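# Sort stickered items into matching-color containers with four arms

## Task

Put every item into the container whose color matches the color of the sticker on that item.

## Robot and tools

Robots: four identical i2rt Big YAM arms named arm1, arm2, arm3 and arm4. Each has six revolute joints, a two-finger gripper and a wrist camera. Room cameras are cam_room_a1, cam_room_a2, cam_room_b1 and cam_room_b2. Wrist cameras are arm1_cam_wrist to arm4_cam_wrist. With joints 1 and 6 at zero and the hand level and pointing forward, the wrist camera rides on top of the hand and looks toward the fingertips. Reach is roughly 1.0 m from the joint1 axis.

Frames: every pose is in one shared scene frame in metres. Its origin is on the floor and +z is up. Arm feet (base_link), each facing along its own +x: arm1 at (-0.644, +1.377, +0.914) quat_wxyz (+0.682, +0.007, +0.004, +0.731); arm2 at (-0.655, -0.555, +0.928) quat (+0.747, +0.002, +0.000, -0.665); arm3 at (+0.651, -1.332, +0.868) quat (+0.663, -0.004, -0.006, -0.748); arm4 at (+0.648, +0.477, +0.879) quat (+0.687, +0.001, +0.003, +0.727). The 'hand' point sits between the finger pads, about 1 cm behind the tips. Fingers point along the hand's +z and open and close along its y. hand_target is where the hand would be at the joint targets currently held. The printed hand position can be off, especially at long reach.

Tool move: optional keys arm1, arm2, arm3, arm4 and cameras. Each arm key takes an object with 'joints', 'target' (with optional 'speed') or both. An arm not named receives no new command but may keep pushing toward an earlier target.
- joints: absolute joint targets by name. joint1_rad -2.879 to 2.879 (base yaw, positive counter-clockwise seen from above, 0 faces along the foot's +x); joint2_rad 0 to 3.141 (shoulder, 0 means upper arm points back roughly level, positive lifts it up and forward); joint3_rad 0 to 3.019 (elbow, 0 means folded, positive opens); joint4_rad -1.692 to 1.57 (hand pitch, positive tips fingers up); joint5_rad -1.57 to 1.57 (hand side swing, positive to the arm's right); joint6_rad -2.094 to 2.094 (hand roll, positive clockwise viewed from behind). gripper_m 0 to 0.093 is the absolute fingertip gap in metres. Done tolerances: ±0.045, ±0.14, ±0.09, ±0.055, ±0.03, ±0.035 rad, gripper ±0.003 m. When 'target' is also given, joints may only contain gripper_m.
- target: one list of seven numbers [x, y, z, qw, qx, qy, qz], an absolute hand pose in the scene frame (metres, unit quaternion), laid out as the 'hand' line prints it. The hand moves in a straight line from its hand_target toward it.
- speed: top speed of that path in m/s, 0.002 to 0.5, default 0.25; rotation capped at twice this in rad/s. Refused without target.
All motions in one call start together; all hand paths of a call finish together, paced by the slowest. A path lasts 0.5 to 10 s and stops short if it needs more; no action exceeds 15 s. The controller clips each step to within 100 mm and 20 degrees of the measured hand and solves damped inverse kinematics, favouring position; expect a centimetre or more of error and overshoot of speed near full stretch. Joints move at different rates, so joint moves can swing wide.
cameras: list of names, or 'all'; omitted means all, [] means none.

wait(seconds 0 to 10, cameras): lets the scene run with no new command and returns full state. zoom_image(camera, region [x0, y0, x1, y1] pixels, at most 504 by 504, origin top-left): enlarges part of that camera's latest image; the camera must be in the newest images. read_manual(section 'licences') returns licence text only. finished_scene(scene number) ends the scene irreversibly; the items must already sit in the right containers and stay there.

Result lines: per-arm joint_positions, Joint velocities (rad/s, gripper m/s; 'within noise' when still), joint torques (arm joints only, offset and noisy; joints 3 and 4 wrap at ±28 N m), hand and hand_target, joint_status and hand_status. 'move: arm1 done; arm2 time_out' summarizes each moved arm. Status words: off_target (stopped away from target, maybe still pushing); time_out (each joint keeps a nearby target and keeps pushing; on_its_own lists those still moving; 'held at' gives a target, not a reading); not_followed, 'joint command not followed' or 'pose unreachable' (a self/other-arm collision check withheld the command; the gripper part still runs; the arm may retry until given new targets). Arms under 'as last shown' were not commanded and repeat old values. The 'pictures' line lists image order; images can lag the state slightly.

Gripper: a firm grip on a hard part reads up to about 0.005 m narrower (some grippers ~0.002 m wider) than the part; closed on nothing reads 0.000 to 0.003. For full force aim about 0.005 m below first-touch reading, deeper for soft, small or round items; soft items get crushed by small targets. Release by commanding well above the reading.

Avoid: dropping items, knocking anything out of the work area or to the floor, releasing items while moving, slamming or pushing hard. Arms keep pushing on contact and do not stop by themselves; relieve a stalled joint by sending its reported position. Robots pressing on each other, including one gripper closing on another's fingers, is forbidden; the collision check can miss fingers, gripper housings and wrist cameras. Sustained load, stretched poses or unreachable targets heat motors: MOTOR HOT appears at 85 °C, and at 100 °C the arm goes limp and drops (OVER-TEMPERATURE FAULT, keys read limit_stop_at_motor_heat; resend targets afterwards). Loose objects may be nudged now and then. The scene keeps running while you compose a reply, holding the last command, so be brief and prefer smooth, efficient motion.

Each tool is called after "Emit:" by a JSON object that holds its "fn" and its "kwargs".

## Session

Emit:
{"fn": "move", "kwargs": {}}

Scene clock: 0.00 s.
Joint torques (N m): no reading
Motor temperatures (°C): arm1=[21 23 26 23 21 21 21] | arm2=[23 24 25 22 22 20 23] | arm3=[24 23 23 23 24 23 23] | arm4=[22 21 23 22 24 21 24]
Heat: arm1: hottest joint3_rad 26 °C; arm2: hottest joint3_rad 25 °C; arm3: hottest joint1_rad 24 °C; arm4: hottest joint5_rad 24 °C.
Joint velocities: within noise
arm1.joint_positions: joint1_rad=-0.168 joint2_rad=+0.560 joint3_rad=+1.361 joint4_rad=-1.410 joint5_rad=+0.240 joint6_rad=+0.692 gripper_m=+0.09396
arm1.joint_status: not commanded
arm1.hand: x=-0.5745 y=+1.5715 z=+1.4388 quat_wxyz=(-0.303, +0.280, -0.837, -0.359) (m; scene frame)
arm1.hand_target: x=-0.5746 y=+1.5689 z=+1.4515 quat_wxyz=(-0.308, +0.276, -0.832, -0.370) (m; scene frame)
arm1.hand_status: not commanded
arm2.joint_positions: joint1_rad=+0.198 joint2_rad=+0.483 joint3_rad=+1.641 joint4_rad=-1.210 joint5_rad=-0.086 joint6_rad=-0.484 gripper_m=+0.09396
arm2.joint_status: not commanded
arm2.hand: x=-0.6069 y=-0.6635 z=+1.6316 quat_wxyz=(-0.468, -0.246, -0.683, +0.505) (m; scene frame)
arm2.hand_target: x=-0.6088 y=-0.6576 z=+1.6378 quat_wxyz=(-0.472, -0.244, -0.677, +0.510) (m; scene frame)
arm2.hand_status: not commanded
arm3.joint_positions: joint1_rad=+0.130 joint2_rad=+0.645 joint3_rad=+1.695 joint4_rad=-1.138 joint5_rad=+0.075 joint6_rad=+0.392 gripper_m=+0.09396
arm3.joint_status: not commanded
arm3.hand: x=+0.6386 y=-1.5165 z=+1.5921 quat_wxyz=(-0.552, -0.621, -0.389, +0.398) (m; scene frame)
arm3.hand_target: x=+0.6385 y=-1.5116 z=+1.6003 quat_wxyz=(-0.558, -0.615, -0.384, +0.402) (m; scene frame)
arm3.hand_status: not commanded
arm4.joint_positions: joint1_rad=+0.147 joint2_rad=+0.437 joint3_rad=+1.709 joint4_rad=-1.566 joint5_rad=+0.245 joint6_rad=+0.670 gripper_m=+0.09396
arm4.joint_status: not commanded
arm4.hand: x=+0.6820 y=+0.5376 z=+1.5262 quat_wxyz=(-0.292, +0.355, -0.719, -0.522) (m; scene frame)
arm4.hand_target: x=+0.6829 y=+0.5336 z=+1.5314 quat_wxyz=(-0.294, +0.352, -0.714, -0.529) (m; scene frame)
arm4.hand_status: not commanded
pictures: arm1_cam_wrist, arm2_cam_wrist, arm3_cam_wrist, arm4_cam_wrist, cam_room_a1, cam_room_a2, cam_room_b1, cam_room_b2
Images, in order (width x height): arm1_cam_wrist 672x504, arm2_cam_wrist 672x504, arm3_cam_wrist 672x504, arm4_cam_wrist 672x504, cam_room_a1 672x504, cam_room_a2 672x504, cam_room_b1 672x504, cam_room_b2 672x504.

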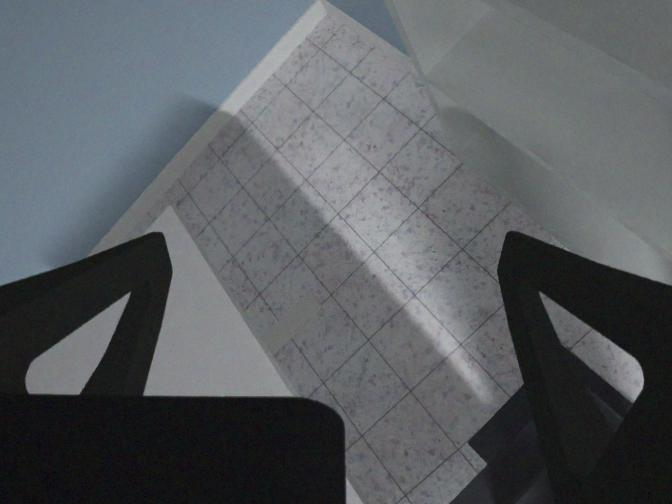

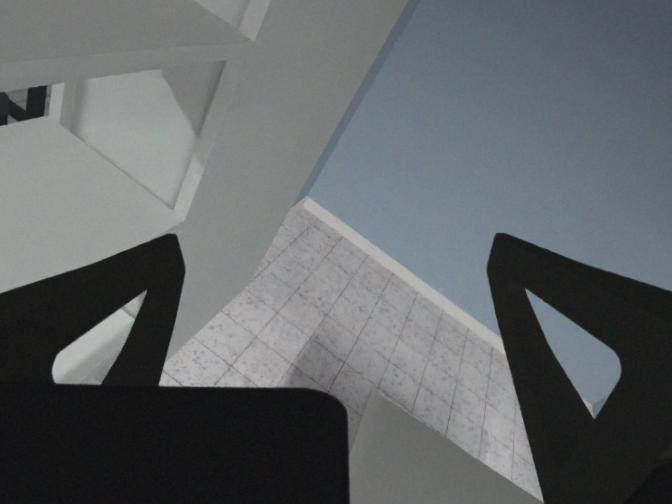

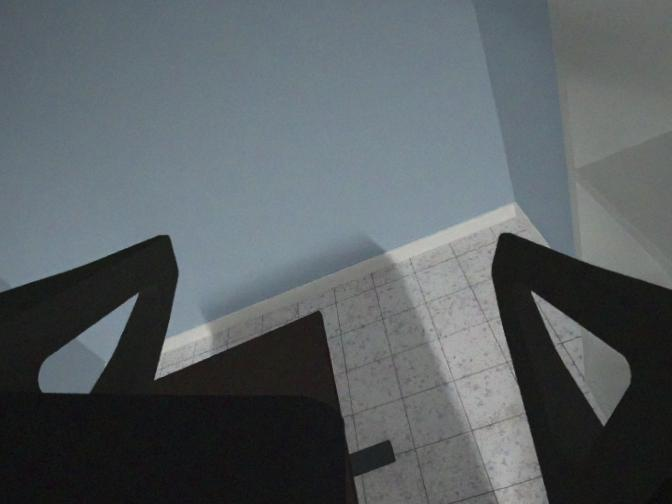

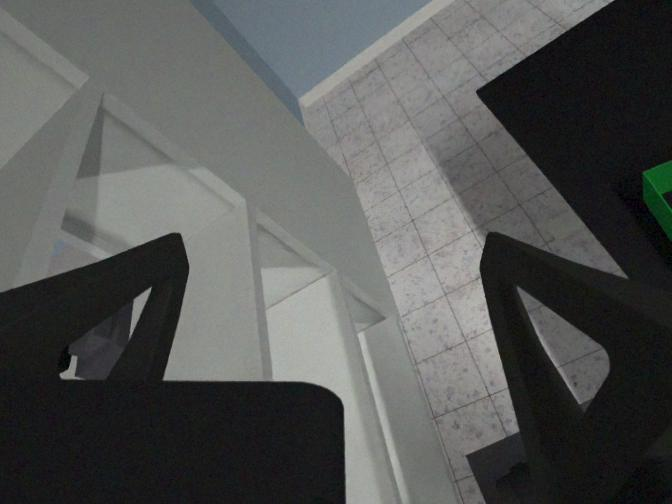

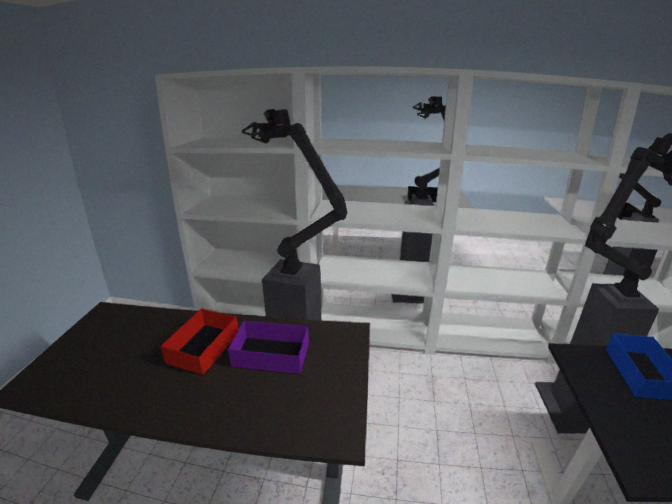

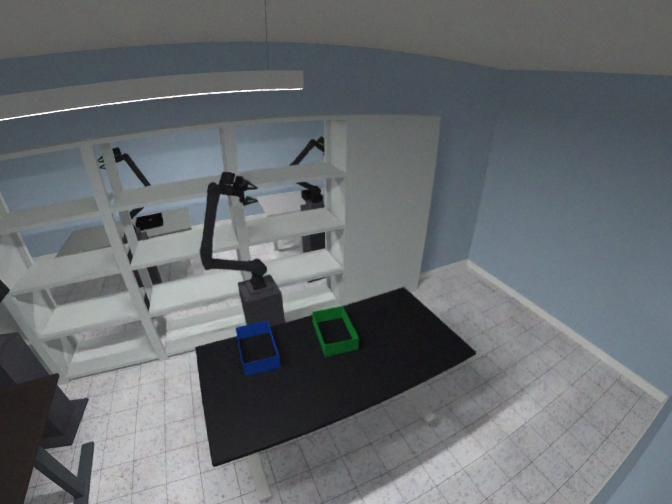

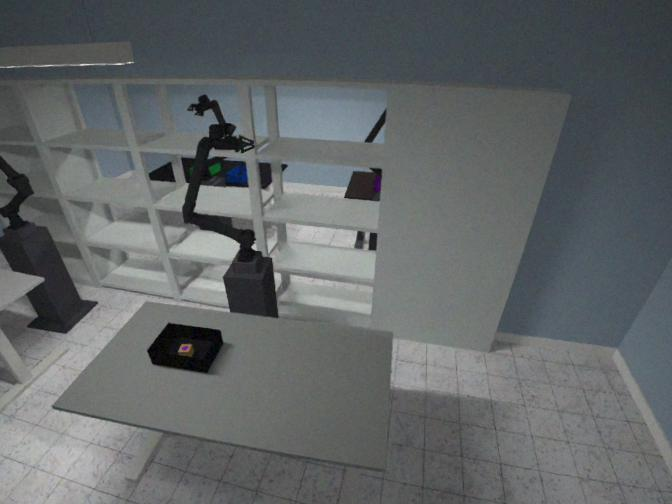

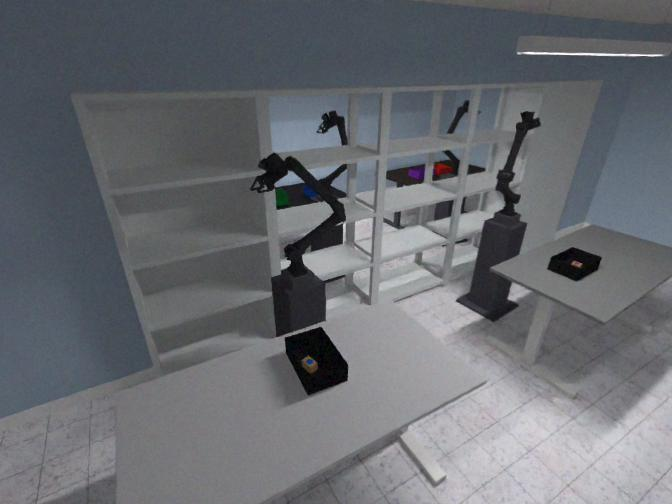

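Emit:
{"fn": "move", "kwargs": {"arm1": {"joints":{"joint1_rad":1.6,"joint2_rad":1.53,"joint3_rad":1.51,"joint4_rad":-0.9,"joint5_rad":0,"joint6_rad":0}}, "arm2": {"joints":{"joint1_rad":-1.6,"joint2_rad":1.49,"joint3_rad":1.46,"joint4_rad":-0.85,"joint5_rad":0,"joint6_rad":0}}, "arm3": {"joints":{"joint1_rad":1.6,"joint2_rad":1.45,"joint3_rad":1.6,"joint4_rad":-1.1,"joint5_rad":0,"joint6_rad":0}}, "arm4": {"joints":{"joint1_rad":-1.5,"joint2_rad":1.45,"joint3_rad":1.6,"joint4_rad":-1.1,"joint5_rad":0,"joint6_rad":0}}, "cameras": ["arm1_cam_wrist","arm2_cam_wrist","arm3_cam_wrist","arm4_cam_wrist"]}}

Scene clock: 9.63 s.
Joint torques (N m): arm1=[-1.96 -12.75 13.63 1.74 0.07 -0.08] | arm2=[1.2 -17.44 11.99 2.36 -0.09 0.19] | arm3=[1.26 -14.68 10.92 1.29 0.13 -0.11] | arm4=[1.03 -15.56 10.95 1.24 0.05 -0.09]
Motor temperatures (°C): arm1=[21 24 28 23 21 21 21] | arm2=[23 24 26 22 22 20 23] | arm3=[24 23 24 23 24 23 23] | arm4=[22 22 23 22 24 21 24]
Heat: arm1: hottest joint3_rad 28 °C; arm2: hottest joint3_rad 26 °C; arm3: hottest joint1_rad 24 °C; arm4: hottest joint5_rad 24 °C.
move: arm1 done; arm2 done; arm3 done; arm4 done
Joint velocities: within noise
arm1.joint_positions: joint1_rad=+1.604 joint2_rad=+1.543 joint3_rad=+1.486 joint4_rad=-0.911 joint5_rad=-0.002 joint6_rad=+0.007 gripper_m=+0.09399
arm1.joint_status: all done
arm1.hand: x=-1.2362 y=+1.3159 z=+1.2101 quat_wxyz=(+0.015, +0.951, +0.046, -0.304) (m; scene frame)
arm1.hand_target: x=-1.2412 y=+1.3177 z=+1.2315 quat_wxyz=(+0.014, +0.944, +0.047, -0.327) (m; scene frame)
arm1.hand_status: not commanded
arm2.joint_positions: joint1_rad=-1.606 joint2_rad=+1.505 joint3_rad=+1.456 joint4_rad=-0.859 joint5_rad=+0.002 joint6_rad=-0.013 gripper_m=+0.09398
arm2.joint_status: all done
arm2.hand: x=-1.2510 y=-0.6046 z=+1.2271 quat_wxyz=(-0.009, -0.945, -0.045, +0.324) (m; scene frame)
arm2.hand_target: x=-1.2509 y=-0.6080 z=+1.2393 quat_wxyz=(-0.013, -0.940, -0.042, +0.337) (m; scene frame)
arm2.hand_status: not commanded
arm3.joint_positions: joint1_rad=+1.597 joint2_rad=+1.448 joint3_rad=+1.584 joint4_rad=-1.103 joint5_rad=-0.003 joint6_rad=+0.006 gripper_m=+0.09398
arm3.joint_status: all done
arm3.hand: x=+1.2090 y=-1.3798 z=+1.2332 quat_wxyz=(-0.298, -0.046, -0.953, +0.019) (m; scene frame)
arm3.hand_target: x=+1.2125 y=-1.3787 z=+1.2406 quat_wxyz=(-0.306, -0.041, -0.951, +0.021) (m; scene frame)
arm3.hand_status: not commanded
arm4.joint_positions: joint1_rad=-1.507 joint2_rad=+1.462 joint3_rad=+1.572 joint4_rad=-1.105 joint5_rad=+0.000 joint6_rad=+0.014 gripper_m=+0.09398
arm4.joint_status: all done
arm4.hand: x=+1.2073 y=+0.5457 z=+1.2266 quat_wxyz=(-0.281, +0.051, -0.958, -0.018) (m; scene frame)
arm4.hand_target: x=+1.2095 y=+0.5498 z=+1.2479 quat_wxyz=(-0.302, +0.061, -0.951, -0.018) (m; scene frame)
arm4.hand_status: not commanded
pictures: arm1_cam_wrist, arm2_cam_wrist, arm3_cam_wrist, arm4_cam_wrist
Images, in order (width x height): arm1_cam_wrist 672x504, arm2_cam_wrist 672x504, arm3_cam_wrist 672x504, arm4_cam_wrist 672x504.

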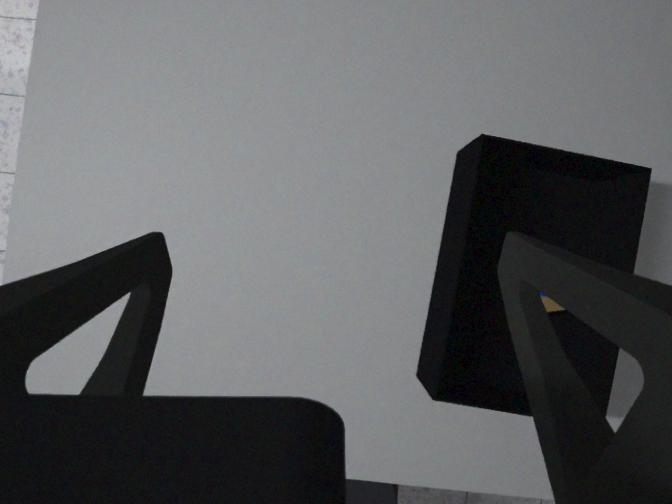

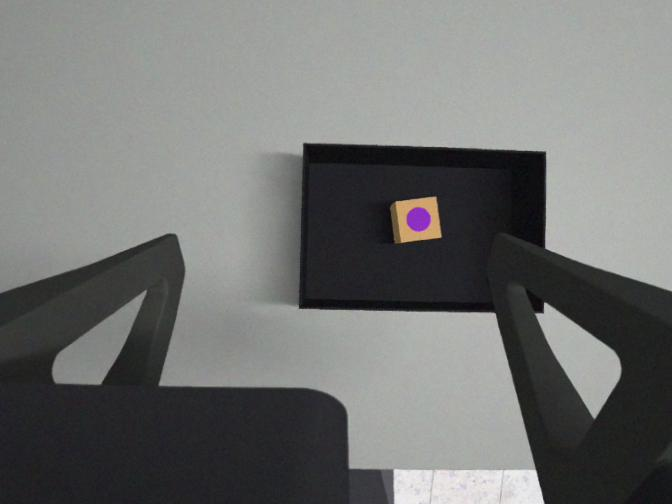

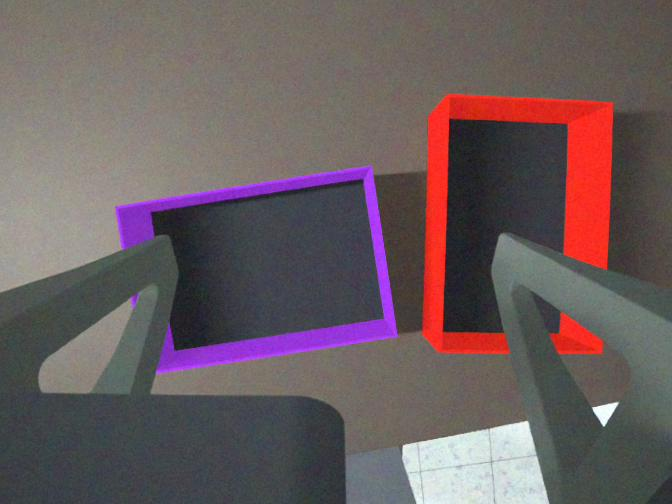

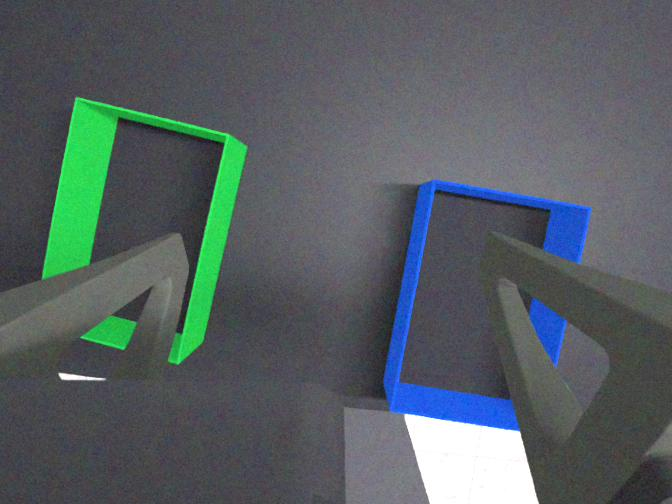

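Emit:
{"fn": "move", "kwargs": {"arm1": {"target":[-1.165,1.578,0.95,0.0578,-0.9325,0.1728,0.312],"speed":0.4}, "arm2": {"target":[-1.28,-0.502,0.95,-0.0221,-0.946,-0.0662,0.3165],"speed":0.4}, "arm3": {"joints":{"joint1_rad":-1.986,"joint2_rad":0.9,"joint3_rad":1.0,"joint4_rad":-0.95}}, "arm4": {"joints":{"joint1_rad":0.904,"joint2_rad":0.9,"joint3_rad":1.0,"joint4_rad":-0.95}}, "cameras": ["arm1_cam_wrist","arm2_cam_wrist"]}}

Scene clock: 34.87 s.
Joint torques (N m): arm1=[-1.2 -12.45 9.22 2.02 -0.06 -0.04] | arm2=[0.73 -18.32 8.79 2.69 -0.32 -0.08] | arm3=[0.85 -6.65 9.37 1.43 -0.08 -0.09] | arm4=[0.85 -5.42 9.7 1.52 0.12 -0.07]
Motor temperatures (°C): arm1=[21 24 31 23 21 21 21] | arm2=[23 25 29 22 22 20 23] | arm3=[24 24 26 23 24 23 23] | arm4=[22 23 30 22 24 21 24]
Heat: arm1: hottest joint3_rad 31 °C; arm2: hottest joint3_rad 29 °C; arm3: hottest joint3_rad 26 °C; arm4: hottest joint3_rad 30 °C.
move: arm1 off_target; arm2 done; arm3 done; arm4 done
Joint velocities: within noise
arm1.joint_positions: joint1_rad=+1.129 joint2_rad=+1.724 joint3_rad=+0.923 joint4_rad=-0.176 joint5_rad=+0.005 joint6_rad=+0.007 gripper_m=+0.09400
arm1.joint_status: not commanded
arm1.hand: x=-1.1552 y=+1.5791 z=+0.9387 quat_wxyz=(-0.055, +0.937, -0.181, -0.295) (m; scene frame)
arm1.hand_target: x=-1.1648 y=+1.5780 z=+0.9501 quat_wxyz=(-0.058, +0.932, -0.173, -0.312) (m; scene frame)
arm1.hand_status: off_target (0.015 m and 2.3 deg from the pose sent, 0.376 m and 26.6 deg at the start)
arm2.joint_positions: joint1_rad=-1.816 joint2_rad=+1.858 joint3_rad=+1.145 joint4_rad=-0.236 joint5_rad=-0.159 joint6_rad=-0.200 gripper_m=+0.09398
arm2.joint_status: not commanded
arm2.hand: x=-1.2786 y=-0.5019 z=+0.9535 quat_wxyz=(-0.024, -0.948, -0.059, +0.312) (m; scene frame)
arm2.hand_target: x=-1.2800 y=-0.5021 z=+0.9501 quat_wxyz=(-0.022, -0.946, -0.066, +0.316) (m; scene frame)
arm2.hand_status: done (0.004 m and 1.0 deg from the pose sent, 0.297 m and 3.0 deg at the start)
arm3.joint_positions: joint1_rad=-1.977 joint2_rad=+0.911 joint3_rad=+1.003 joint4_rad=-0.954 joint5_rad=+0.002 joint6_rad=+0.004 gripper_m=+0.09402
arm3.joint_status: all done
arm3.hand: x=+0.3195 y=-1.1334 z=+1.1842 quat_wxyz=(+0.085, -0.906, +0.249, +0.333) (m; scene frame)
arm3.hand_target: x=+0.3224 y=-1.1318 z=+1.1872 quat_wxyz=(+0.087, -0.903, +0.250, +0.338) (m; scene frame)
arm3.hand_status: not commanded
arm4.joint_positions: joint1_rad=+0.904 joint2_rad=+0.903 joint3_rad=+0.993 joint4_rad=-0.961 joint5_rad=-0.001 joint6_rad=+0.012 gripper_m=+0.09401
arm4.joint_status: all done
arm4.hand: x=+0.3386 y=+0.6960 z=+1.1963 quat_wxyz=(-0.098, +0.894, -0.288, -0.330) (m; scene frame)
arm4.hand_target: x=+0.3366 y=+0.6977 z=+1.2025 quat_wxyz=(-0.104, +0.892, -0.282, -0.338) (m; scene frame)
arm4.hand_status: not commanded
pictures: arm1_cam_wrist, arm2_cam_wrist
Images, in order (width x height): arm1_cam_wrist 672x504, arm2_cam_wrist 672x504.

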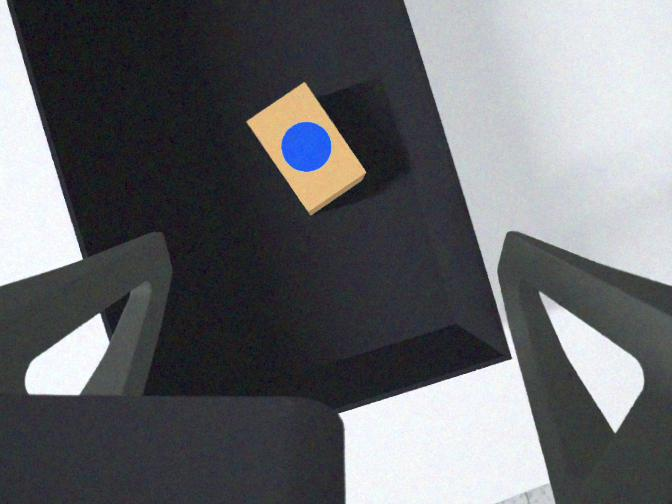

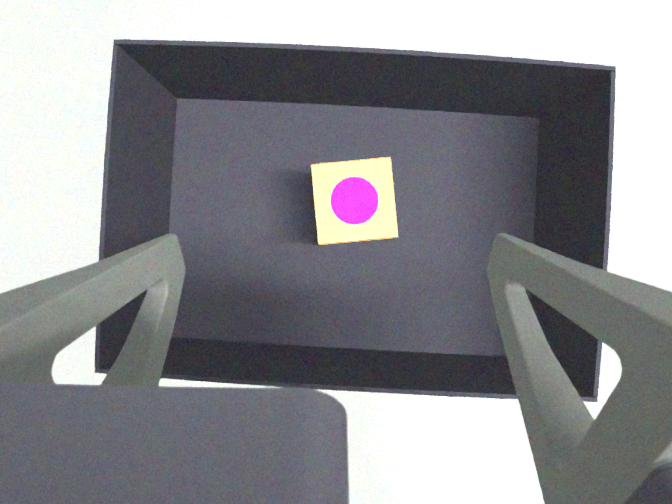

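Emit:
{"fn": "move", "kwargs": {"arm1": {"target":[-1.218,1.580,0.85,-0.0181,-0.9794,-0.1029,0.1726],"speed":0.3}, "arm2": {"target":[-1.302,-0.4915,0.85,-0.0166,-0.9803,-0.0943,0.1728],"speed":0.3}, "cameras": ["arm1_cam_wrist","arm2_cam_wrist"]}}

Scene clock: 57.67 s.
Joint torques (N m): arm1=[-2.55 -15.15 12.12 0.39 -0.24 -0.07] | arm2=[0.85 -19.78 12.26 0.81 0.03 -0.08] | arm3=[0.79 -6.71 9.35 1.47 -0.09 -0.11] | arm4=[1.03 -5.42 9.73 1.46 0.09 -0.03]
Motor temperatures (°C): arm1=[21 25 31 23 21 21 21] | arm2=[23 26 30 22 22 20 23] | arm3=[24 24 27 23 24 23 23] | arm4=[22 23 32 22 24 21 24]
Heat: arm1: hottest joint3_rad 31 °C; arm2: hottest joint3_rad 30 °C; arm3: hottest joint3_rad 27 °C; arm4: hottest joint3_rad 32 °C.
move: arm1 off_target; arm2 off_target
Joint velocities: within noise
arm1.joint_positions: joint1_rad=+1.118 joint2_rad=+2.076 joint3_rad=+1.262 joint4_rad=-0.511 joint5_rad=-0.189 joint6_rad=-0.566 gripper_m=+0.09400
arm1.joint_status: not commanded
arm1.hand: x=-1.2002 y=+1.5673 z=+0.8389 quat_wxyz=(+0.025, +0.982, +0.102, -0.159) (m; scene frame)
arm1.hand_target: x=-1.2171 y=+1.5799 z=+0.8506 quat_wxyz=(+0.018, +0.979, +0.103, -0.173) (m; scene frame)
arm1.hand_status: off_target (0.025 m and 1.8 deg from the pose sent, 0.109 m and 36.9 deg at the start)
arm2.joint_positions: joint1_rad=-1.816 joint2_rad=+2.124 joint3_rad=+1.365 joint4_rad=-0.487 joint5_rad=-0.114 joint6_rad=-0.283 gripper_m=+0.09398
arm2.joint_status: not commanded
arm2.hand: x=-1.2861 y=-0.4928 z=+0.8493 quat_wxyz=(-0.020, -0.982, -0.086, +0.169) (m; scene frame)
arm2.hand_target: x=-1.3014 y=-0.4917 z=+0.8502 quat_wxyz=(-0.017, -0.980, -0.094, +0.173) (m; scene frame)
arm2.hand_status: off_target (0.016 m and 1.2 deg from the pose sent, 0.107 m and 16.9 deg at the start)
arm3, arm4: as last shown
arm3.hand_target: x=+0.3224 y=-1.1318 z=+1.1871 quat_wxyz=(+0.087, -0.903, +0.250, +0.338) (m; scene frame)
pictures: arm1_cam_wrist, arm2_cam_wrist
Images, in order (width x height): arm1_cam_wrist 672x504, arm2_cam_wrist 672x504.

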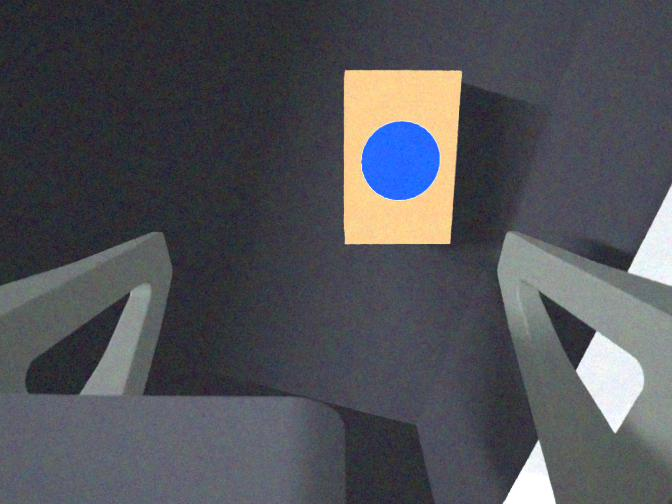

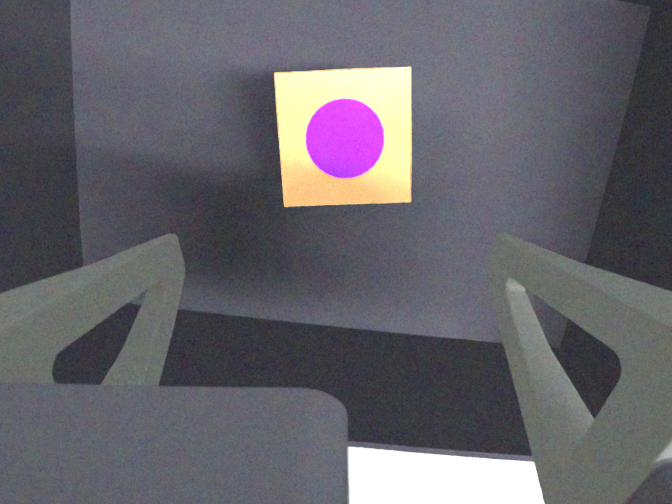

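Emit:
{"fn": "move", "kwargs": {"arm1": {"target":[-1.233,1.604,0.753,-0.0181,-0.9794,-0.1029,0.1726],"speed":0.2,"joints":{"gripper_m":0.07}}, "arm2": {"target":[-1.320,-0.492,0.747,-0.0166,-0.9803,-0.0943,0.1728],"speed":0.2}, "cameras": ["arm1_cam_wrist","arm2_cam_wrist"]}}

Scene clock: 74.17 s.
Joint torques (N m): arm1=[-2.2 -17.61 10.47 1.25 -0.12 -0.1] | arm2=[1.2 -22.01 10.52 1.96 -0.07 -0.02] | arm3=[0.73 -6.59 9.33 1.46 -0.08 -0.09] | arm4=[0.85 -5.66 9.69 1.5 0.1 -0.09]
Motor temperatures (°C): arm1=[21 25 31 23 21 21 21] | arm2=[23 26 31 22 22 20 23] | arm3=[24 24 27 23 24 23 23] | arm4=[22 22 33 22 24 21 24]
Heat: arm1: hottest joint3_rad 31 °C; arm2: hottest joint3_rad 31 °C; arm3: hottest joint3_rad 27 °C; arm4: hottest joint3_rad 33 °C.
move: arm1 off_target; arm2 off_target
Joint velocities: within noise
arm1.joint_positions: joint1_rad=+1.092 joint2_rad=+2.312 joint3_rad=+1.358 joint4_rad=-0.409 joint5_rad=-0.199 joint6_rad=-0.594 gripper_m=+0.07005
arm1.joint_status: all done
arm1.hand: x=-1.2089 y=+1.5859 z=+0.7387 quat_wxyz=(+0.035, +0.984, +0.101, -0.146) (m; scene frame)
arm1.hand_target: x=-1.2318 y=+1.6037 z=+0.7542 quat_wxyz=(+0.018, +0.979, +0.103, -0.173) (m; scene frame)
arm1.hand_status: off_target (0.033 m and 3.7 deg from the pose sent, 0.099 m and 1.8 deg at the start)
arm2.joint_positions: joint1_rad=-1.816 joint2_rad=+2.357 joint3_rad=+1.461 joint4_rad=-0.378 joint5_rad=-0.111 joint6_rad=-0.285 gripper_m=+0.09398
arm2.joint_status: not commanded
arm2.hand: x=-1.2995 y=-0.4901 z=+0.7444 quat_wxyz=(-0.022, -0.984, -0.086, +0.154) (m; scene frame)
arm2.hand_target: x=-1.3191 y=-0.4921 z=+0.7476 quat_wxyz=(-0.017, -0.980, -0.094, +0.173) (m; scene frame)
arm2.hand_status: off_target (0.021 m and 2.4 deg from the pose sent, 0.108 m and 1.2 deg at the start)
arm3, arm4: as last shown
pictures: arm1_cam_wrist, arm2_cam_wrist
Images, in order (width x height): arm1_cam_wrist 672x504, arm2_cam_wrist 672x504.

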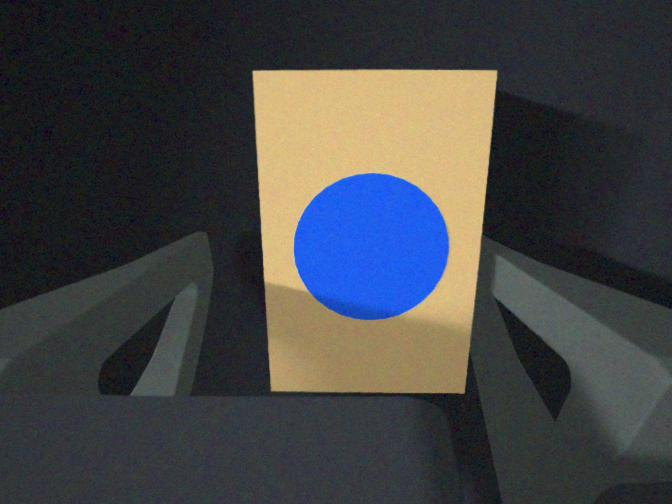

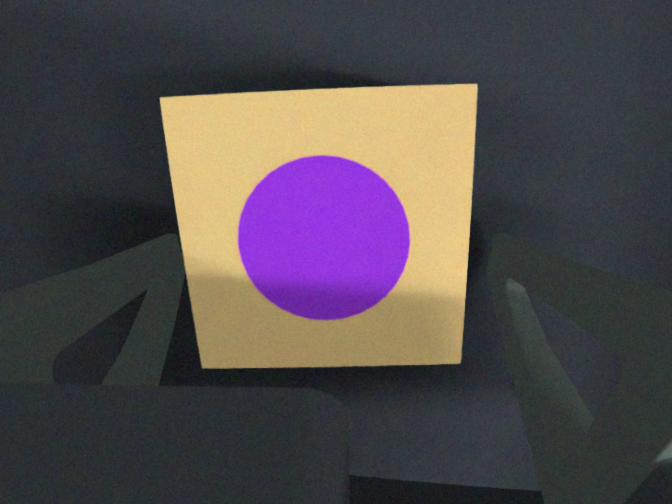

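Emit:
{"fn": "move", "kwargs": {"arm1": {"joints":{"gripper_m":0.03}}, "arm2": {"joints":{"gripper_m":0.04}}, "cameras": ["arm1_cam_wrist","arm2_cam_wrist"]}}

Emit:
{"fn": "move", "kwargs": {"arm1": {"target":[-1.1,1.56,1.1,-0.0181,-0.9794,-0.1029,0.1726],"speed":0.4}, "arm2": {"target":[-1.13,-0.50,1.1,-0.0166,-0.9803,-0.0943,0.1728],"speed":0.4}, "cameras": ["arm1_cam_wrist","arm2_cam_wrist"]}}

Scene clock: 80.60 s.
Joint torques (N m): arm1=[-3.25 -18.02 10.25 1.31 -0.18 -0.02] | arm2=[1.38 -21.83 10.35 1.98 -0.06 -0.02] | arm3=[0.73 -6.65 9.37 1.46 -0.08 -0.11] | arm4=[1.03 -5.54 9.68 1.5 0.13 -0.08]
Motor temperatures (°C): arm1=[21 25 31 23 21 21 21] | arm2=[23 26 31 22 22 20 23] | arm3=[24 24 27 23 24 23 23] | arm4=[22 22 33 22 24 21 24]
Heat: arm1: hottest joint3_rad 31 °C; arm2: hottest joint3_rad 31 °C; arm3: hottest joint3_rad 27 °C; arm4: hottest joint3_rad 33 °C.
move: arm1 off_target; arm2 off_target
Joint velocities: within noise
arm1.joint_positions: joint1_rad=+1.091 joint2_rad=+2.312 joint3_rad=+1.359 joint4_rad=-0.408 joint5_rad=-0.199 joint6_rad=-0.595 gripper_m=+0.04374
arm1.joint_status: gripper_m off_target (ended at +0.04377, target +0.03000)
arm1.hand: x=-1.2094 y=+1.5866 z=+0.7390 quat_wxyz=(+0.034, +0.983, +0.102, -0.147) (m; scene frame)
arm1.hand_target: x=-1.2317 y=+1.6035 z=+0.7541 quat_wxyz=(+0.018, +0.979, +0.103, -0.172) (m; scene frame)
arm1.hand_status: not commanded
arm2.joint_positions: joint1_rad=-1.816 joint2_rad=+2.357 joint3_rad=+1.463 joint4_rad=-0.377 joint5_rad=-0.111 joint6_rad=-0.285 gripper_m=+0.05318
arm2.joint_status: gripper_m off_target (ended at +0.05320, target +0.04000)
arm2.hand: x=-1.3011 y=-0.4902 z=+0.7453 quat_wxyz=(-0.021, -0.984, -0.086, +0.156) (m; scene frame)
arm2.hand_target: x=-1.3193 y=-0.4922 z=+0.7477 quat_wxyz=(-0.017, -0.980, -0.094, +0.173) (m; scene frame)
arm2.hand_status: not commanded
arm3, arm4: as last shown
pictures: arm1_cam_wrist, arm2_cam_wrist
Images, in order (width x height): arm1_cam_wrist 672x504, arm2_cam_wrist 672x504.

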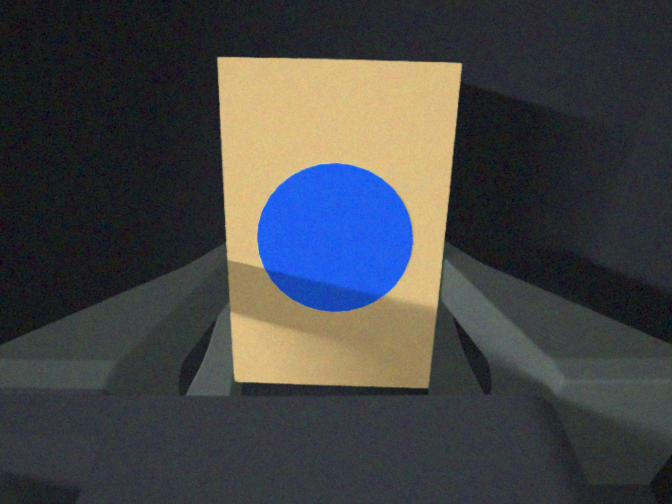

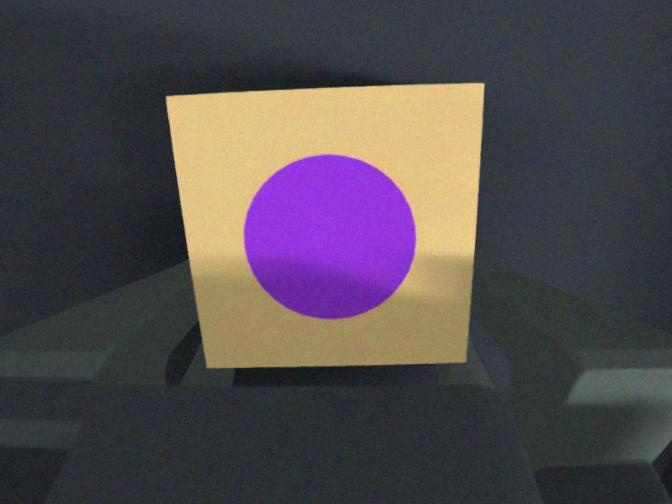

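Scene clock: 82.30 s.
Joint torques (N m): arm1=[-2.49 -9.52 14.31 0.49 -0.2 -0.06] | arm2=[0.09 -11.99 10.81 0.91 -0.33 -0.08] | arm3=[0.73 -6.59 9.36 1.52 -0.09 -0.1] | arm4=[0.5 -5.42 9.69 1.4 0.11 -0.08]
Motor temperatures (°C): arm1=[21 25 31 23 21 21 21] | arm2=[23 26 31 22 22 20 23] | arm3=[24 24 27 23 24 23 23] | arm4=[22 22 34 22 24 21 24]
Heat: arm1: hottest joint3_rad 31 °C; arm2: hottest joint3_rad 31 °C; arm3: hottest joint3_rad 27 °C; arm4: hottest joint3_rad 34 °C.
move: arm1 off_target; arm2 done
Joint velocities: within noise
arm1.joint_positions: joint1_rad=+1.063 joint2_rad=+1.488 joint3_rad=+1.186 joint4_rad=-1.027 joint5_rad=-0.204 joint6_rad=-0.622 gripper_m=+0.04375
arm1.joint_status: not commanded
arm1.hand: x=-1.0907 y=+1.5501 z=+1.0859 quat_wxyz=(+0.025, +0.981, +0.103, -0.162) (m; scene frame)
arm1.hand_target: x=-1.0994 y=+1.5598 z=+1.1000 quat_wxyz=(+0.018, +0.979, +0.103, -0.173) (m; scene frame)
arm1.hand_status: off_target (0.020 m and 1.5 deg from the pose sent, 0.378 m and 3.5 deg at the start)
arm2.joint_positions: joint1_rad=-1.839 joint2_rad=+1.404 joint3_rad=+1.125 joint4_rad=-0.933 joint5_rad=-0.118 joint6_rad=-0.315 gripper_m=+0.05317
arm2.joint_status: not commanded
arm2.hand: x=-1.1322 y=-0.5032 z=+1.1084 quat_wxyz=(-0.014, -0.978, -0.091, +0.186) (m; scene frame)
arm2.hand_target: x=-1.1299 y=-0.5001 z=+1.1002 quat_wxyz=(-0.017, -0.980, -0.094, +0.173) (m; scene frame)
arm2.hand_status: done (0.009 m and 1.6 deg from the pose sent, 0.394 m and 2.3 deg at the start)
arm3, arm4: as last shown
pictures: arm1_cam_wrist, arm2_cam_wrist
Images, in order (width x height): arm1_cam_wrist 672x504, arm2_cam_wrist 672x504.

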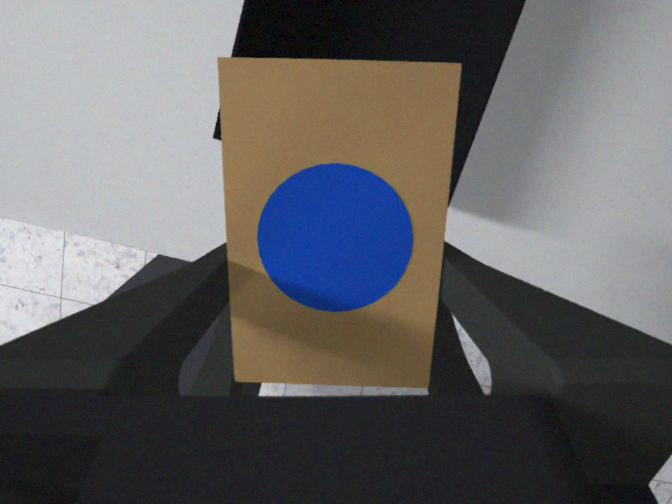

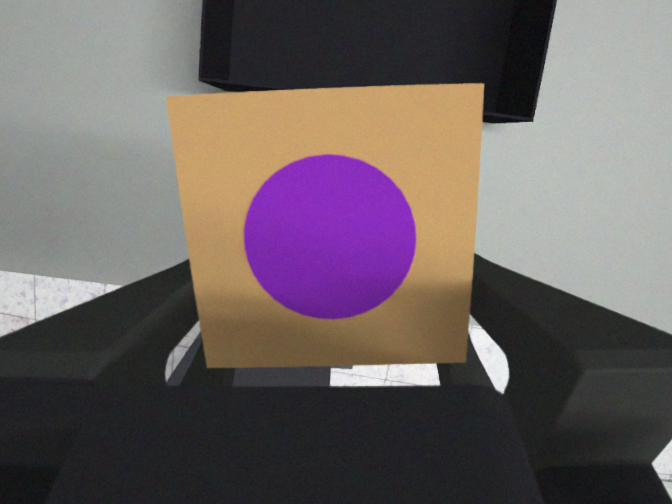

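Emit:
{"fn": "move", "kwargs": {"arm1": {"joints":{"joint1_rad":-2.248,"joint2_rad":1.1,"joint3_rad":1.15,"joint4_rad":-1.32,"joint5_rad":0,"joint6_rad":0}}, "arm2": {"joints":{"joint1_rad":0.918,"joint2_rad":1.1,"joint3_rad":1.15,"joint4_rad":-1.32,"joint5_rad":0,"joint6_rad":0}}, "cameras": ["cam_room_b1"]}}

Emit:
{"fn": "move", "kwargs": {"arm1": {"target":[-0.01,0.937,1.075,0.1656,0.2945,0.9395,-0.0519],"speed":0.4}, "arm2": {"target":[-0.005,-0.942,1.075,0.1674,0.2616,0.9494,-0.0461],"speed":0.4}, "cameras": ["arm1_cam_wrist","arm2_cam_wrist","arm3_cam_wrist","arm4_cam_wrist"]}}

Scene clock: 96.87 s.
Joint torques (N m): arm1=[-34.49 -6.36 12.68 0.4 -0.03 0.11] | arm2=[0.73 -8.94 13.09 0.81 0.08 0.2] | arm3=[0.73 -6.77 9.39 1.5 -0.09 -0.11] | arm4=[1.08 -5.6 9.61 1.43 0.1 -0.09]
Motor temperatures (°C): arm1=[23 25 32 23 21 21 22] | arm2=[23 26 31 22 22 20 23] | arm3=[24 24 28 23 24 23 23] | arm4=[22 22 34 22 24 21 24]
Heat: arm1: hottest joint3_rad 32 °C; arm2: hottest joint3_rad 31 °C; arm3: hottest joint3_rad 28 °C; arm4: hottest joint3_rad 34 °C.
move: arm1 time_out; arm2 done
Joint velocities: within noise
arm1.joint_positions: joint1_rad=-1.528 joint2_rad=+1.116 joint3_rad=+1.132 joint4_rad=-1.308 joint5_rad=+0.002 joint6_rad=-0.005 gripper_m=+0.04378
arm1.joint_status: joint1_rad time_out (moved -2.591 of -3.311); the others done
arm1.on_its_own: joint1_rad reads -1.528 and still pushes toward -1.916 since a time_out (your -2.248 is given up)
arm1.hand: x=-0.2754 y=+1.4165 z=+1.1788 quat_wxyz=(-0.131, +0.057, -0.990, -0.008) (m; scene frame)
arm1.hand_target: x=-0.2885 y=+1.2764 z=+1.1914 quat_wxyz=(-0.141, -0.136, -0.980, +0.020) (m; scene frame)
arm1.hand_status: not commanded
arm2.joint_positions: joint1_rad=+0.919 joint2_rad=+1.106 joint3_rad=+1.125 joint4_rad=-1.308 joint5_rad=-0.002 joint6_rad=-0.013 gripper_m=+0.05313
arm2.joint_status: all done
arm2.hand: x=-0.3433 y=-0.7414 z=+1.1990 quat_wxyz=(-0.136, -0.256, -0.956, +0.035) (m; scene frame)
arm2.hand_target: x=-0.3420 y=-0.7429 z=+1.2111 quat_wxyz=(-0.145, -0.262, -0.953, +0.038) (m; scene frame)
arm2.hand_status: not commanded
arm3, arm4: as last shown
pictures: cam_room_b1
Images, in order (width x height): cam_room_b1 672x504.

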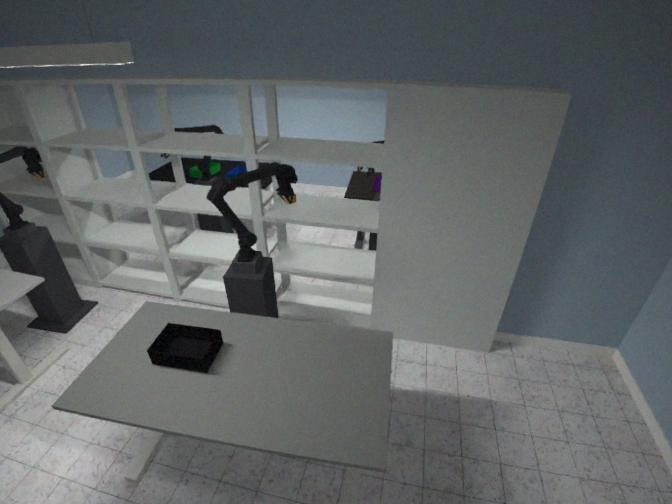

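not run: a stop came earlier in this reply.

Emit:
{"fn": "move", "kwargs": {"arm1": {"joints":{"joint1_rad":-1.25}}, "cameras": []}}

Emit:
{"fn": "move", "kwargs": {"arm1": {"joints":{"joint2_rad":1.0,"joint3_rad":1.07,"joint4_rad":-1.62}}, "cameras": []}}

Emit:
{"fn": "move", "kwargs": {"arm1": {"joints":{"joint1_rad":-2.248}}, "cameras": ["arm1_cam_wrist"]}}

Emit:
{"fn": "move", "kwargs": {"arm1": {"target":[-0.01,0.937,1.075,0.1656,0.2945,0.9395,-0.0519],"speed":0.4}, "arm2": {"target":[-0.005,-0.942,1.075,0.1674,0.2616,0.9494,-0.0461],"speed":0.4}, "cameras": ["arm1_cam_wrist","arm2_cam_wrist","arm3_cam_wrist","arm4_cam_wrist"]}}

Scene clock: 105.43 s.
Joint torques (N m): arm1=[-2.14 -6.18 12.71 0.49 0.05 0.1] | arm2=[0.73 -9 13.15 0.84 0.09 0.2] | arm3=[0.73 -6.59 9.35 1.51 -0.08 -0.1] | arm4=[1.03 -5.25 9.69 1.52 0.11 -0.09]
Motor temperatures (°C): arm1=[24 25 33 23 21 21 22] | arm2=[23 26 31 22 22 20 24] | arm3=[24 24 28 23 24 23 23] | arm4=[22 22 34 22 24 21 24]
Heat: arm1: hottest joint3_rad 33 °C; arm2: hottest joint3_rad 31 °C; arm3: hottest joint3_rad 28 °C; arm4: hottest joint3_rad 34 °C.
move: arm1 done
Joint velocities: within noise
arm1.joint_positions: joint1_rad=-1.244 joint2_rad=+1.116 joint3_rad=+1.132 joint4_rad=-1.310 joint5_rad=-0.001 joint6_rad=-0.004 gripper_m=+0.04379
arm1.joint_status: all done
arm1.hand: x=-0.3018 y=+1.5173 z=+1.1793 quat_wxyz=(-0.128, +0.196, -0.972, -0.030) (m; scene frame)
arm1.hand_target: x=-0.3016 y=+1.5147 z=+1.1922 quat_wxyz=(-0.140, +0.191, -0.971, -0.032) (m; scene frame)
arm1.hand_status: not commanded
arm2, arm3, arm4: as last shown
pictures: none
No camera images: "cameras" was empty.

Scene clock: 106.43 s.
Joint torques (N m): arm1=[-2.14 -3.14 11.21 0.02 0.06 0.1] | arm2=[0.79 -9 13.14 0.81 0.07 0.19] | arm3=[0.79 -6.71 9.36 1.51 -0.07 -0.09] | arm4=[0.85 -5.71 9.65 1.46 0.09 -0.06]
Motor temperatures (°C): arm1=[24 25 33 23 21 21 22] | arm2=[23 26 31 22 22 20 24] | arm3=[24 24 28 23 24 23 23] | arm4=[22 22 34 22 24 21 24]
Heat: arm1: hottest joint3_rad 33 °C; arm2: hottest joint3_rad 31 °C; arm3: hottest joint3_rad 28 °C; arm4: hottest joint3_rad 34 °C.
move: arm1 done
Joint velocities: within noise
arm1.joint_positions: joint1_rad=-1.244 joint2_rad=+0.998 joint3_rad=+1.063 joint4_rad=-1.609 joint5_rad=-0.001 joint6_rad=-0.004 gripper_m=+0.04379
arm1.joint_status: all done
arm1.hand: x=-0.3984 y=+1.4770 z=+1.1752 quat_wxyz=(-0.005, +0.199, -0.980, -0.006) (m; scene frame)
arm1.hand_target: x=-0.3984 y=+1.4751 z=+1.1773 quat_wxyz=(-0.003, +0.193, -0.981, -0.005) (m; scene frame)
arm1.hand_status: not commanded
arm2, arm3, arm4: as last shown
pictures: none
No camera images: "cameras" was empty.

Scene clock: 107.93 s.
Joint torques (N m): arm1=[-1.96 -2.37 11.08 0.17 0.02 0.11] | arm2=[0.67 -9 13.14 0.85 0.09 0.19] | arm3=[0.56 -6.59 9.43 1.47 -0.08 -0.11] | arm4=[0.85 -5.54 9.63 1.43 0.11 -0.08]
Motor temperatures (°C): arm1=[24 25 33 23 21 21 22] | arm2=[23 26 31 22 22 20 24] | arm3=[24 24 28 23 24 23 23] | arm4=[22 22 35 22 24 21 24]
Heat: arm1: hottest joint3_rad 33 °C; arm2: hottest joint3_rad 31 °C; arm3: hottest joint3_rad 28 °C; arm4: hottest joint3_rad 35 °C.
move: arm1 done
Joint velocities: within noise
arm1.joint_positions: joint1_rad=-2.243 joint2_rad=+0.998 joint3_rad=+1.063 joint4_rad=-1.609 joint5_rad=+0.001 joint6_rad=-0.004 gripper_m=+0.04376
arm1.joint_status: all done
arm1.hand: x=-0.4249 y=+1.2278 z=+1.1750 quat_wxyz=(-0.005, -0.295, -0.955, +0.005) (m; scene frame)
arm1.hand_target: x=-0.4261 y=+1.2273 z=+1.1771 quat_wxyz=(-0.002, -0.300, -0.954, +0.004) (m; scene frame)
arm1.hand_status: not commanded
arm2: as last shown
arm3.joint_positions: joint1_rad=-1.977 joint2_rad=+0.911 joint3_rad=+1.003 joint4_rad=-0.954 joint5_rad=+0.002 joint6_rad=+0.004 gripper_m=+0.09402
arm3.joint_status: not commanded
arm3.hand: x=+0.3195 y=-1.1334 z=+1.1842 quat_wxyz=(+0.085, -0.906, +0.249, +0.333) (m; scene frame)
arm3.hand_target: x=+0.3224 y=-1.1318 z=+1.1871 quat_wxyz=(+0.087, -0.903, +0.250, +0.338) (m; scene frame)
arm3.hand_status: not commanded
arm4.joint_positions: joint1_rad=+0.904 joint2_rad=+0.903 joint3_rad=+0.993 joint4_rad=-0.961 joint5_rad=-0.001 joint6_rad=+0.012 gripper_m=+0.09401
arm4.joint_status: not commanded
arm4.hand: x=+0.3386 y=+0.6960 z=+1.1963 quat_wxyz=(-0.098, +0.894, -0.288, -0.330) (m; scene frame)
arm4.hand_target: x=+0.3366 y=+0.6977 z=+1.2025 quat_wxyz=(-0.104, +0.892, -0.282, -0.338) (m; scene frame)
arm4.hand_status: not commanded
pictures: arm1_cam_wrist
Images, in order (width x height): arm1_cam_wrist 672x504.

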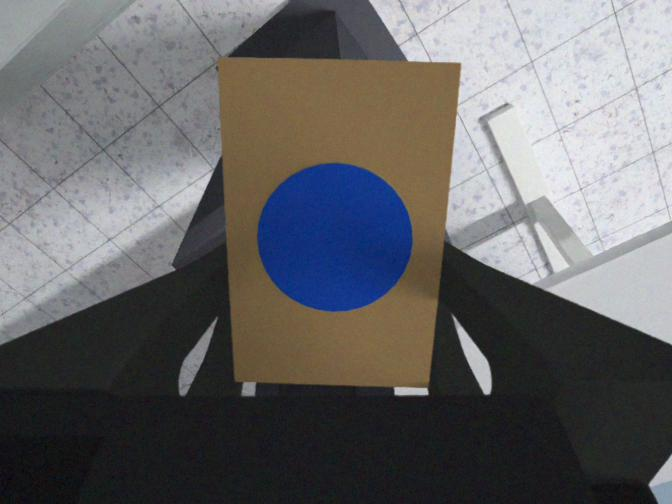

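Scene clock: 110.23 s.
Joint torques (N m): arm1=[-1.79 -21.42 17.14 0.39 -0.04 0.11] | arm2=[0.91 -24.18 16.49 0.8 0.15 0.21] | arm3=[0.79 -6.59 9.35 1.47 -0.08 -0.1] | arm4=[1.08 -5.13 9.59 1.5 0.09 -0.09]
Motor temperatures (°C): arm1=[24 25 33 23 21 21 22] | arm2=[23 26 32 22 22 20 24] | arm3=[24 24 28 23 24 23 23] | arm4=[22 22 35 22 24 21 24]
Heat: arm1: hottest joint3_rad 33 °C; arm2: hottest joint3_rad 32 °C; arm3: hottest joint3_rad 28 °C; arm4: hottest joint3_rad 35 °C.
move: arm1 off_target; arm2 off_target
Joint velocities: within noise
arm1.joint_positions: joint1_rad=-2.243 joint2_rad=+2.196 joint3_rad=+2.134 joint4_rad=-1.204 joint5_rad=-0.005 joint6_rad=-0.004 gripper_m=+0.04376
arm1.joint_status: not commanded
arm1.hand: x=-0.0211 y=+0.9496 z=+1.0426 quat_wxyz=(-0.138, -0.291, -0.946, +0.044) (m; scene frame)
arm1.hand_target: x=-0.0116 y=+0.9382 z=+1.0754 quat_wxyz=(-0.166, -0.294, -0.940, +0.052) (m; scene frame)
arm1.hand_status: off_target (0.037 m and 3.4 deg from the pose sent, 0.516 m and 19.3 deg at the start)
arm2.joint_positions: joint1_rad=+0.919 joint2_rad=+2.149 joint3_rad=+2.023 joint4_rad=-1.131 joint5_rad=+0.000 joint6_rad=-0.013 gripper_m=+0.05313
arm2.joint_status: not commanded
arm2.hand: x=-0.0186 y=-0.9338 z=+1.0570 quat_wxyz=(-0.151, -0.255, -0.954, +0.041) (m; scene frame)
arm2.hand_target: x=-0.0061 y=-0.9412 z=+1.0750 quat_wxyz=(-0.168, -0.261, -0.949, +0.046) (m; scene frame)
arm2.hand_status: off_target (0.024 m and 2.2 deg from the pose sent, 0.412 m and 3.9 deg at the start)
arm3, arm4: as last shown
pictures: arm1_cam_wrist, arm2_cam_wrist, arm3_cam_wrist, arm4_cam_wrist
Images, in order (width x height): arm1_cam_wrist 672x504, arm2_cam_wrist 672x504, arm3_cam_wrist 672x504, arm4_cam_wrist 672x504.

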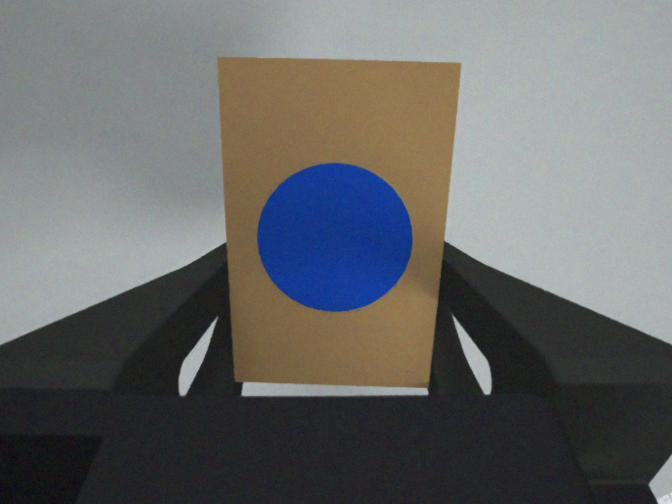

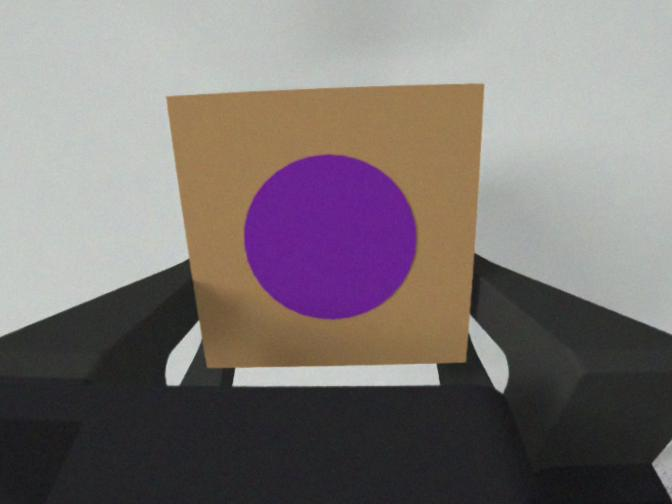

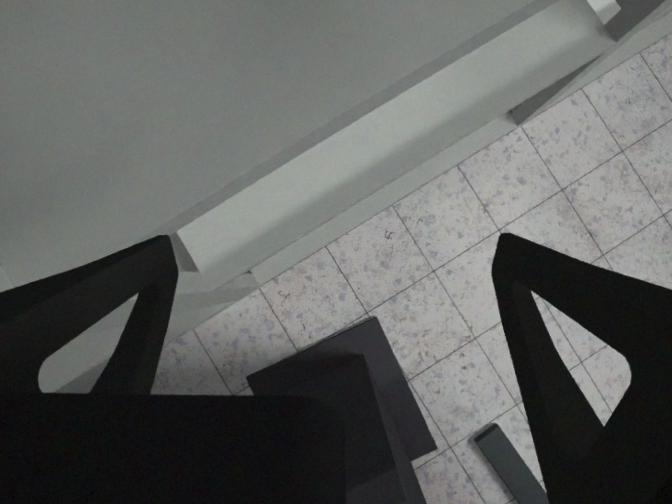

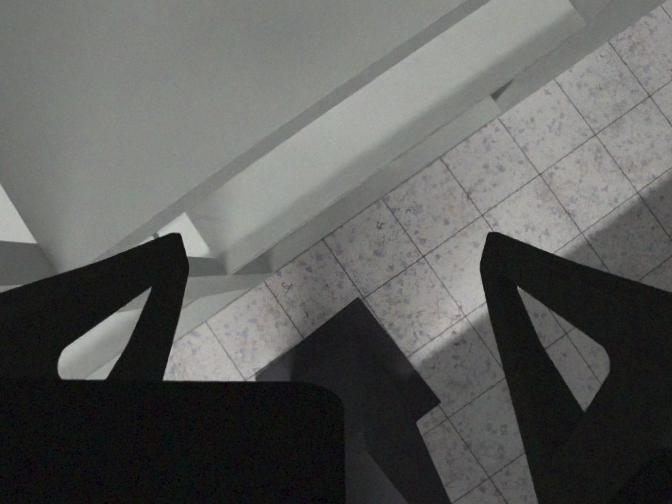

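Emit:
{"fn": "move", "kwargs": {"arm1": {"target":[-0.008,0.935,1.012,0.1656,0.2945,0.9395,-0.0519],"speed":0.12}, "arm2": {"target":[-0.003,-0.943,1.008,0.1674,0.2616,0.9494,-0.0461],"speed":0.12}, "cameras": []}}

Scene clock: 115.83 s.
Joint torques (N m): arm1=[-1.96 -20.78 11.64 1.69 -0.02 0.11] | arm2=[0.85 -23.47 10.51 2.32 0.14 0.21] | arm3=[0.85 -6.77 9.37 1.43 -0.08 -0.11] | arm4=[0.62 -5.25 9.74 1.36 0.12 -0.08]
Motor temperatures (°C): arm1=[24 26 34 23 21 21 22] | arm2=[23 26 32 22 22 20 24] | arm3=[24 24 28 23 24 23 23] | arm4=[22 22 35 22 24 21 24]
Heat: arm1: hottest joint3_rad 34 °C; arm2: hottest joint3_rad 32 °C; arm3: hottest joint3_rad 28 °C; arm4: hottest joint3_rad 35 °C.
move: arm1 done; arm2 off_target
Joint velocities: within noise
arm1.joint_positions: joint1_rad=-2.243 joint2_rad=+2.223 joint3_rad=+2.090 joint4_rad=-1.094 joint5_rad=-0.005 joint6_rad=-0.004 gripper_m=+0.04376
arm1.joint_status: not commanded
arm1.hand: x=-0.0104 y=+0.9420 z=+1.0109 quat_wxyz=(-0.156, -0.290, -0.943, +0.050) (m; scene frame)
arm1.hand_target: x=-0.0081 y=+0.9352 z=+1.0119 quat_wxyz=(-0.165, -0.295, -0.940, +0.052) (m; scene frame)
arm1.hand_status: done (0.008 m and 1.3 deg from the pose sent, 0.036 m and 3.5 deg at the start)
arm2.joint_positions: joint1_rad=+0.919 joint2_rad=+2.184 joint3_rad=+1.991 joint4_rad=-1.021 joint5_rad=+0.001 joint6_rad=-0.013 gripper_m=+0.05313
arm2.joint_status: not commanded
arm2.hand: x=-0.0052 y=-0.9418 z=+1.0253 quat_wxyz=(-0.171, -0.254, -0.951, +0.047) (m; scene frame)
arm2.hand_target: x=-0.0034 y=-0.9427 z=+1.0080 quat_wxyz=(-0.167, -0.261, -0.949, +0.046) (m; scene frame)
arm2.hand_status: off_target (0.018 m and 0.9 deg from the pose sent, 0.052 m and 2.1 deg at the start)
arm3, arm4: as last shown
pictures: none
No camera images: "cameras" was empty.


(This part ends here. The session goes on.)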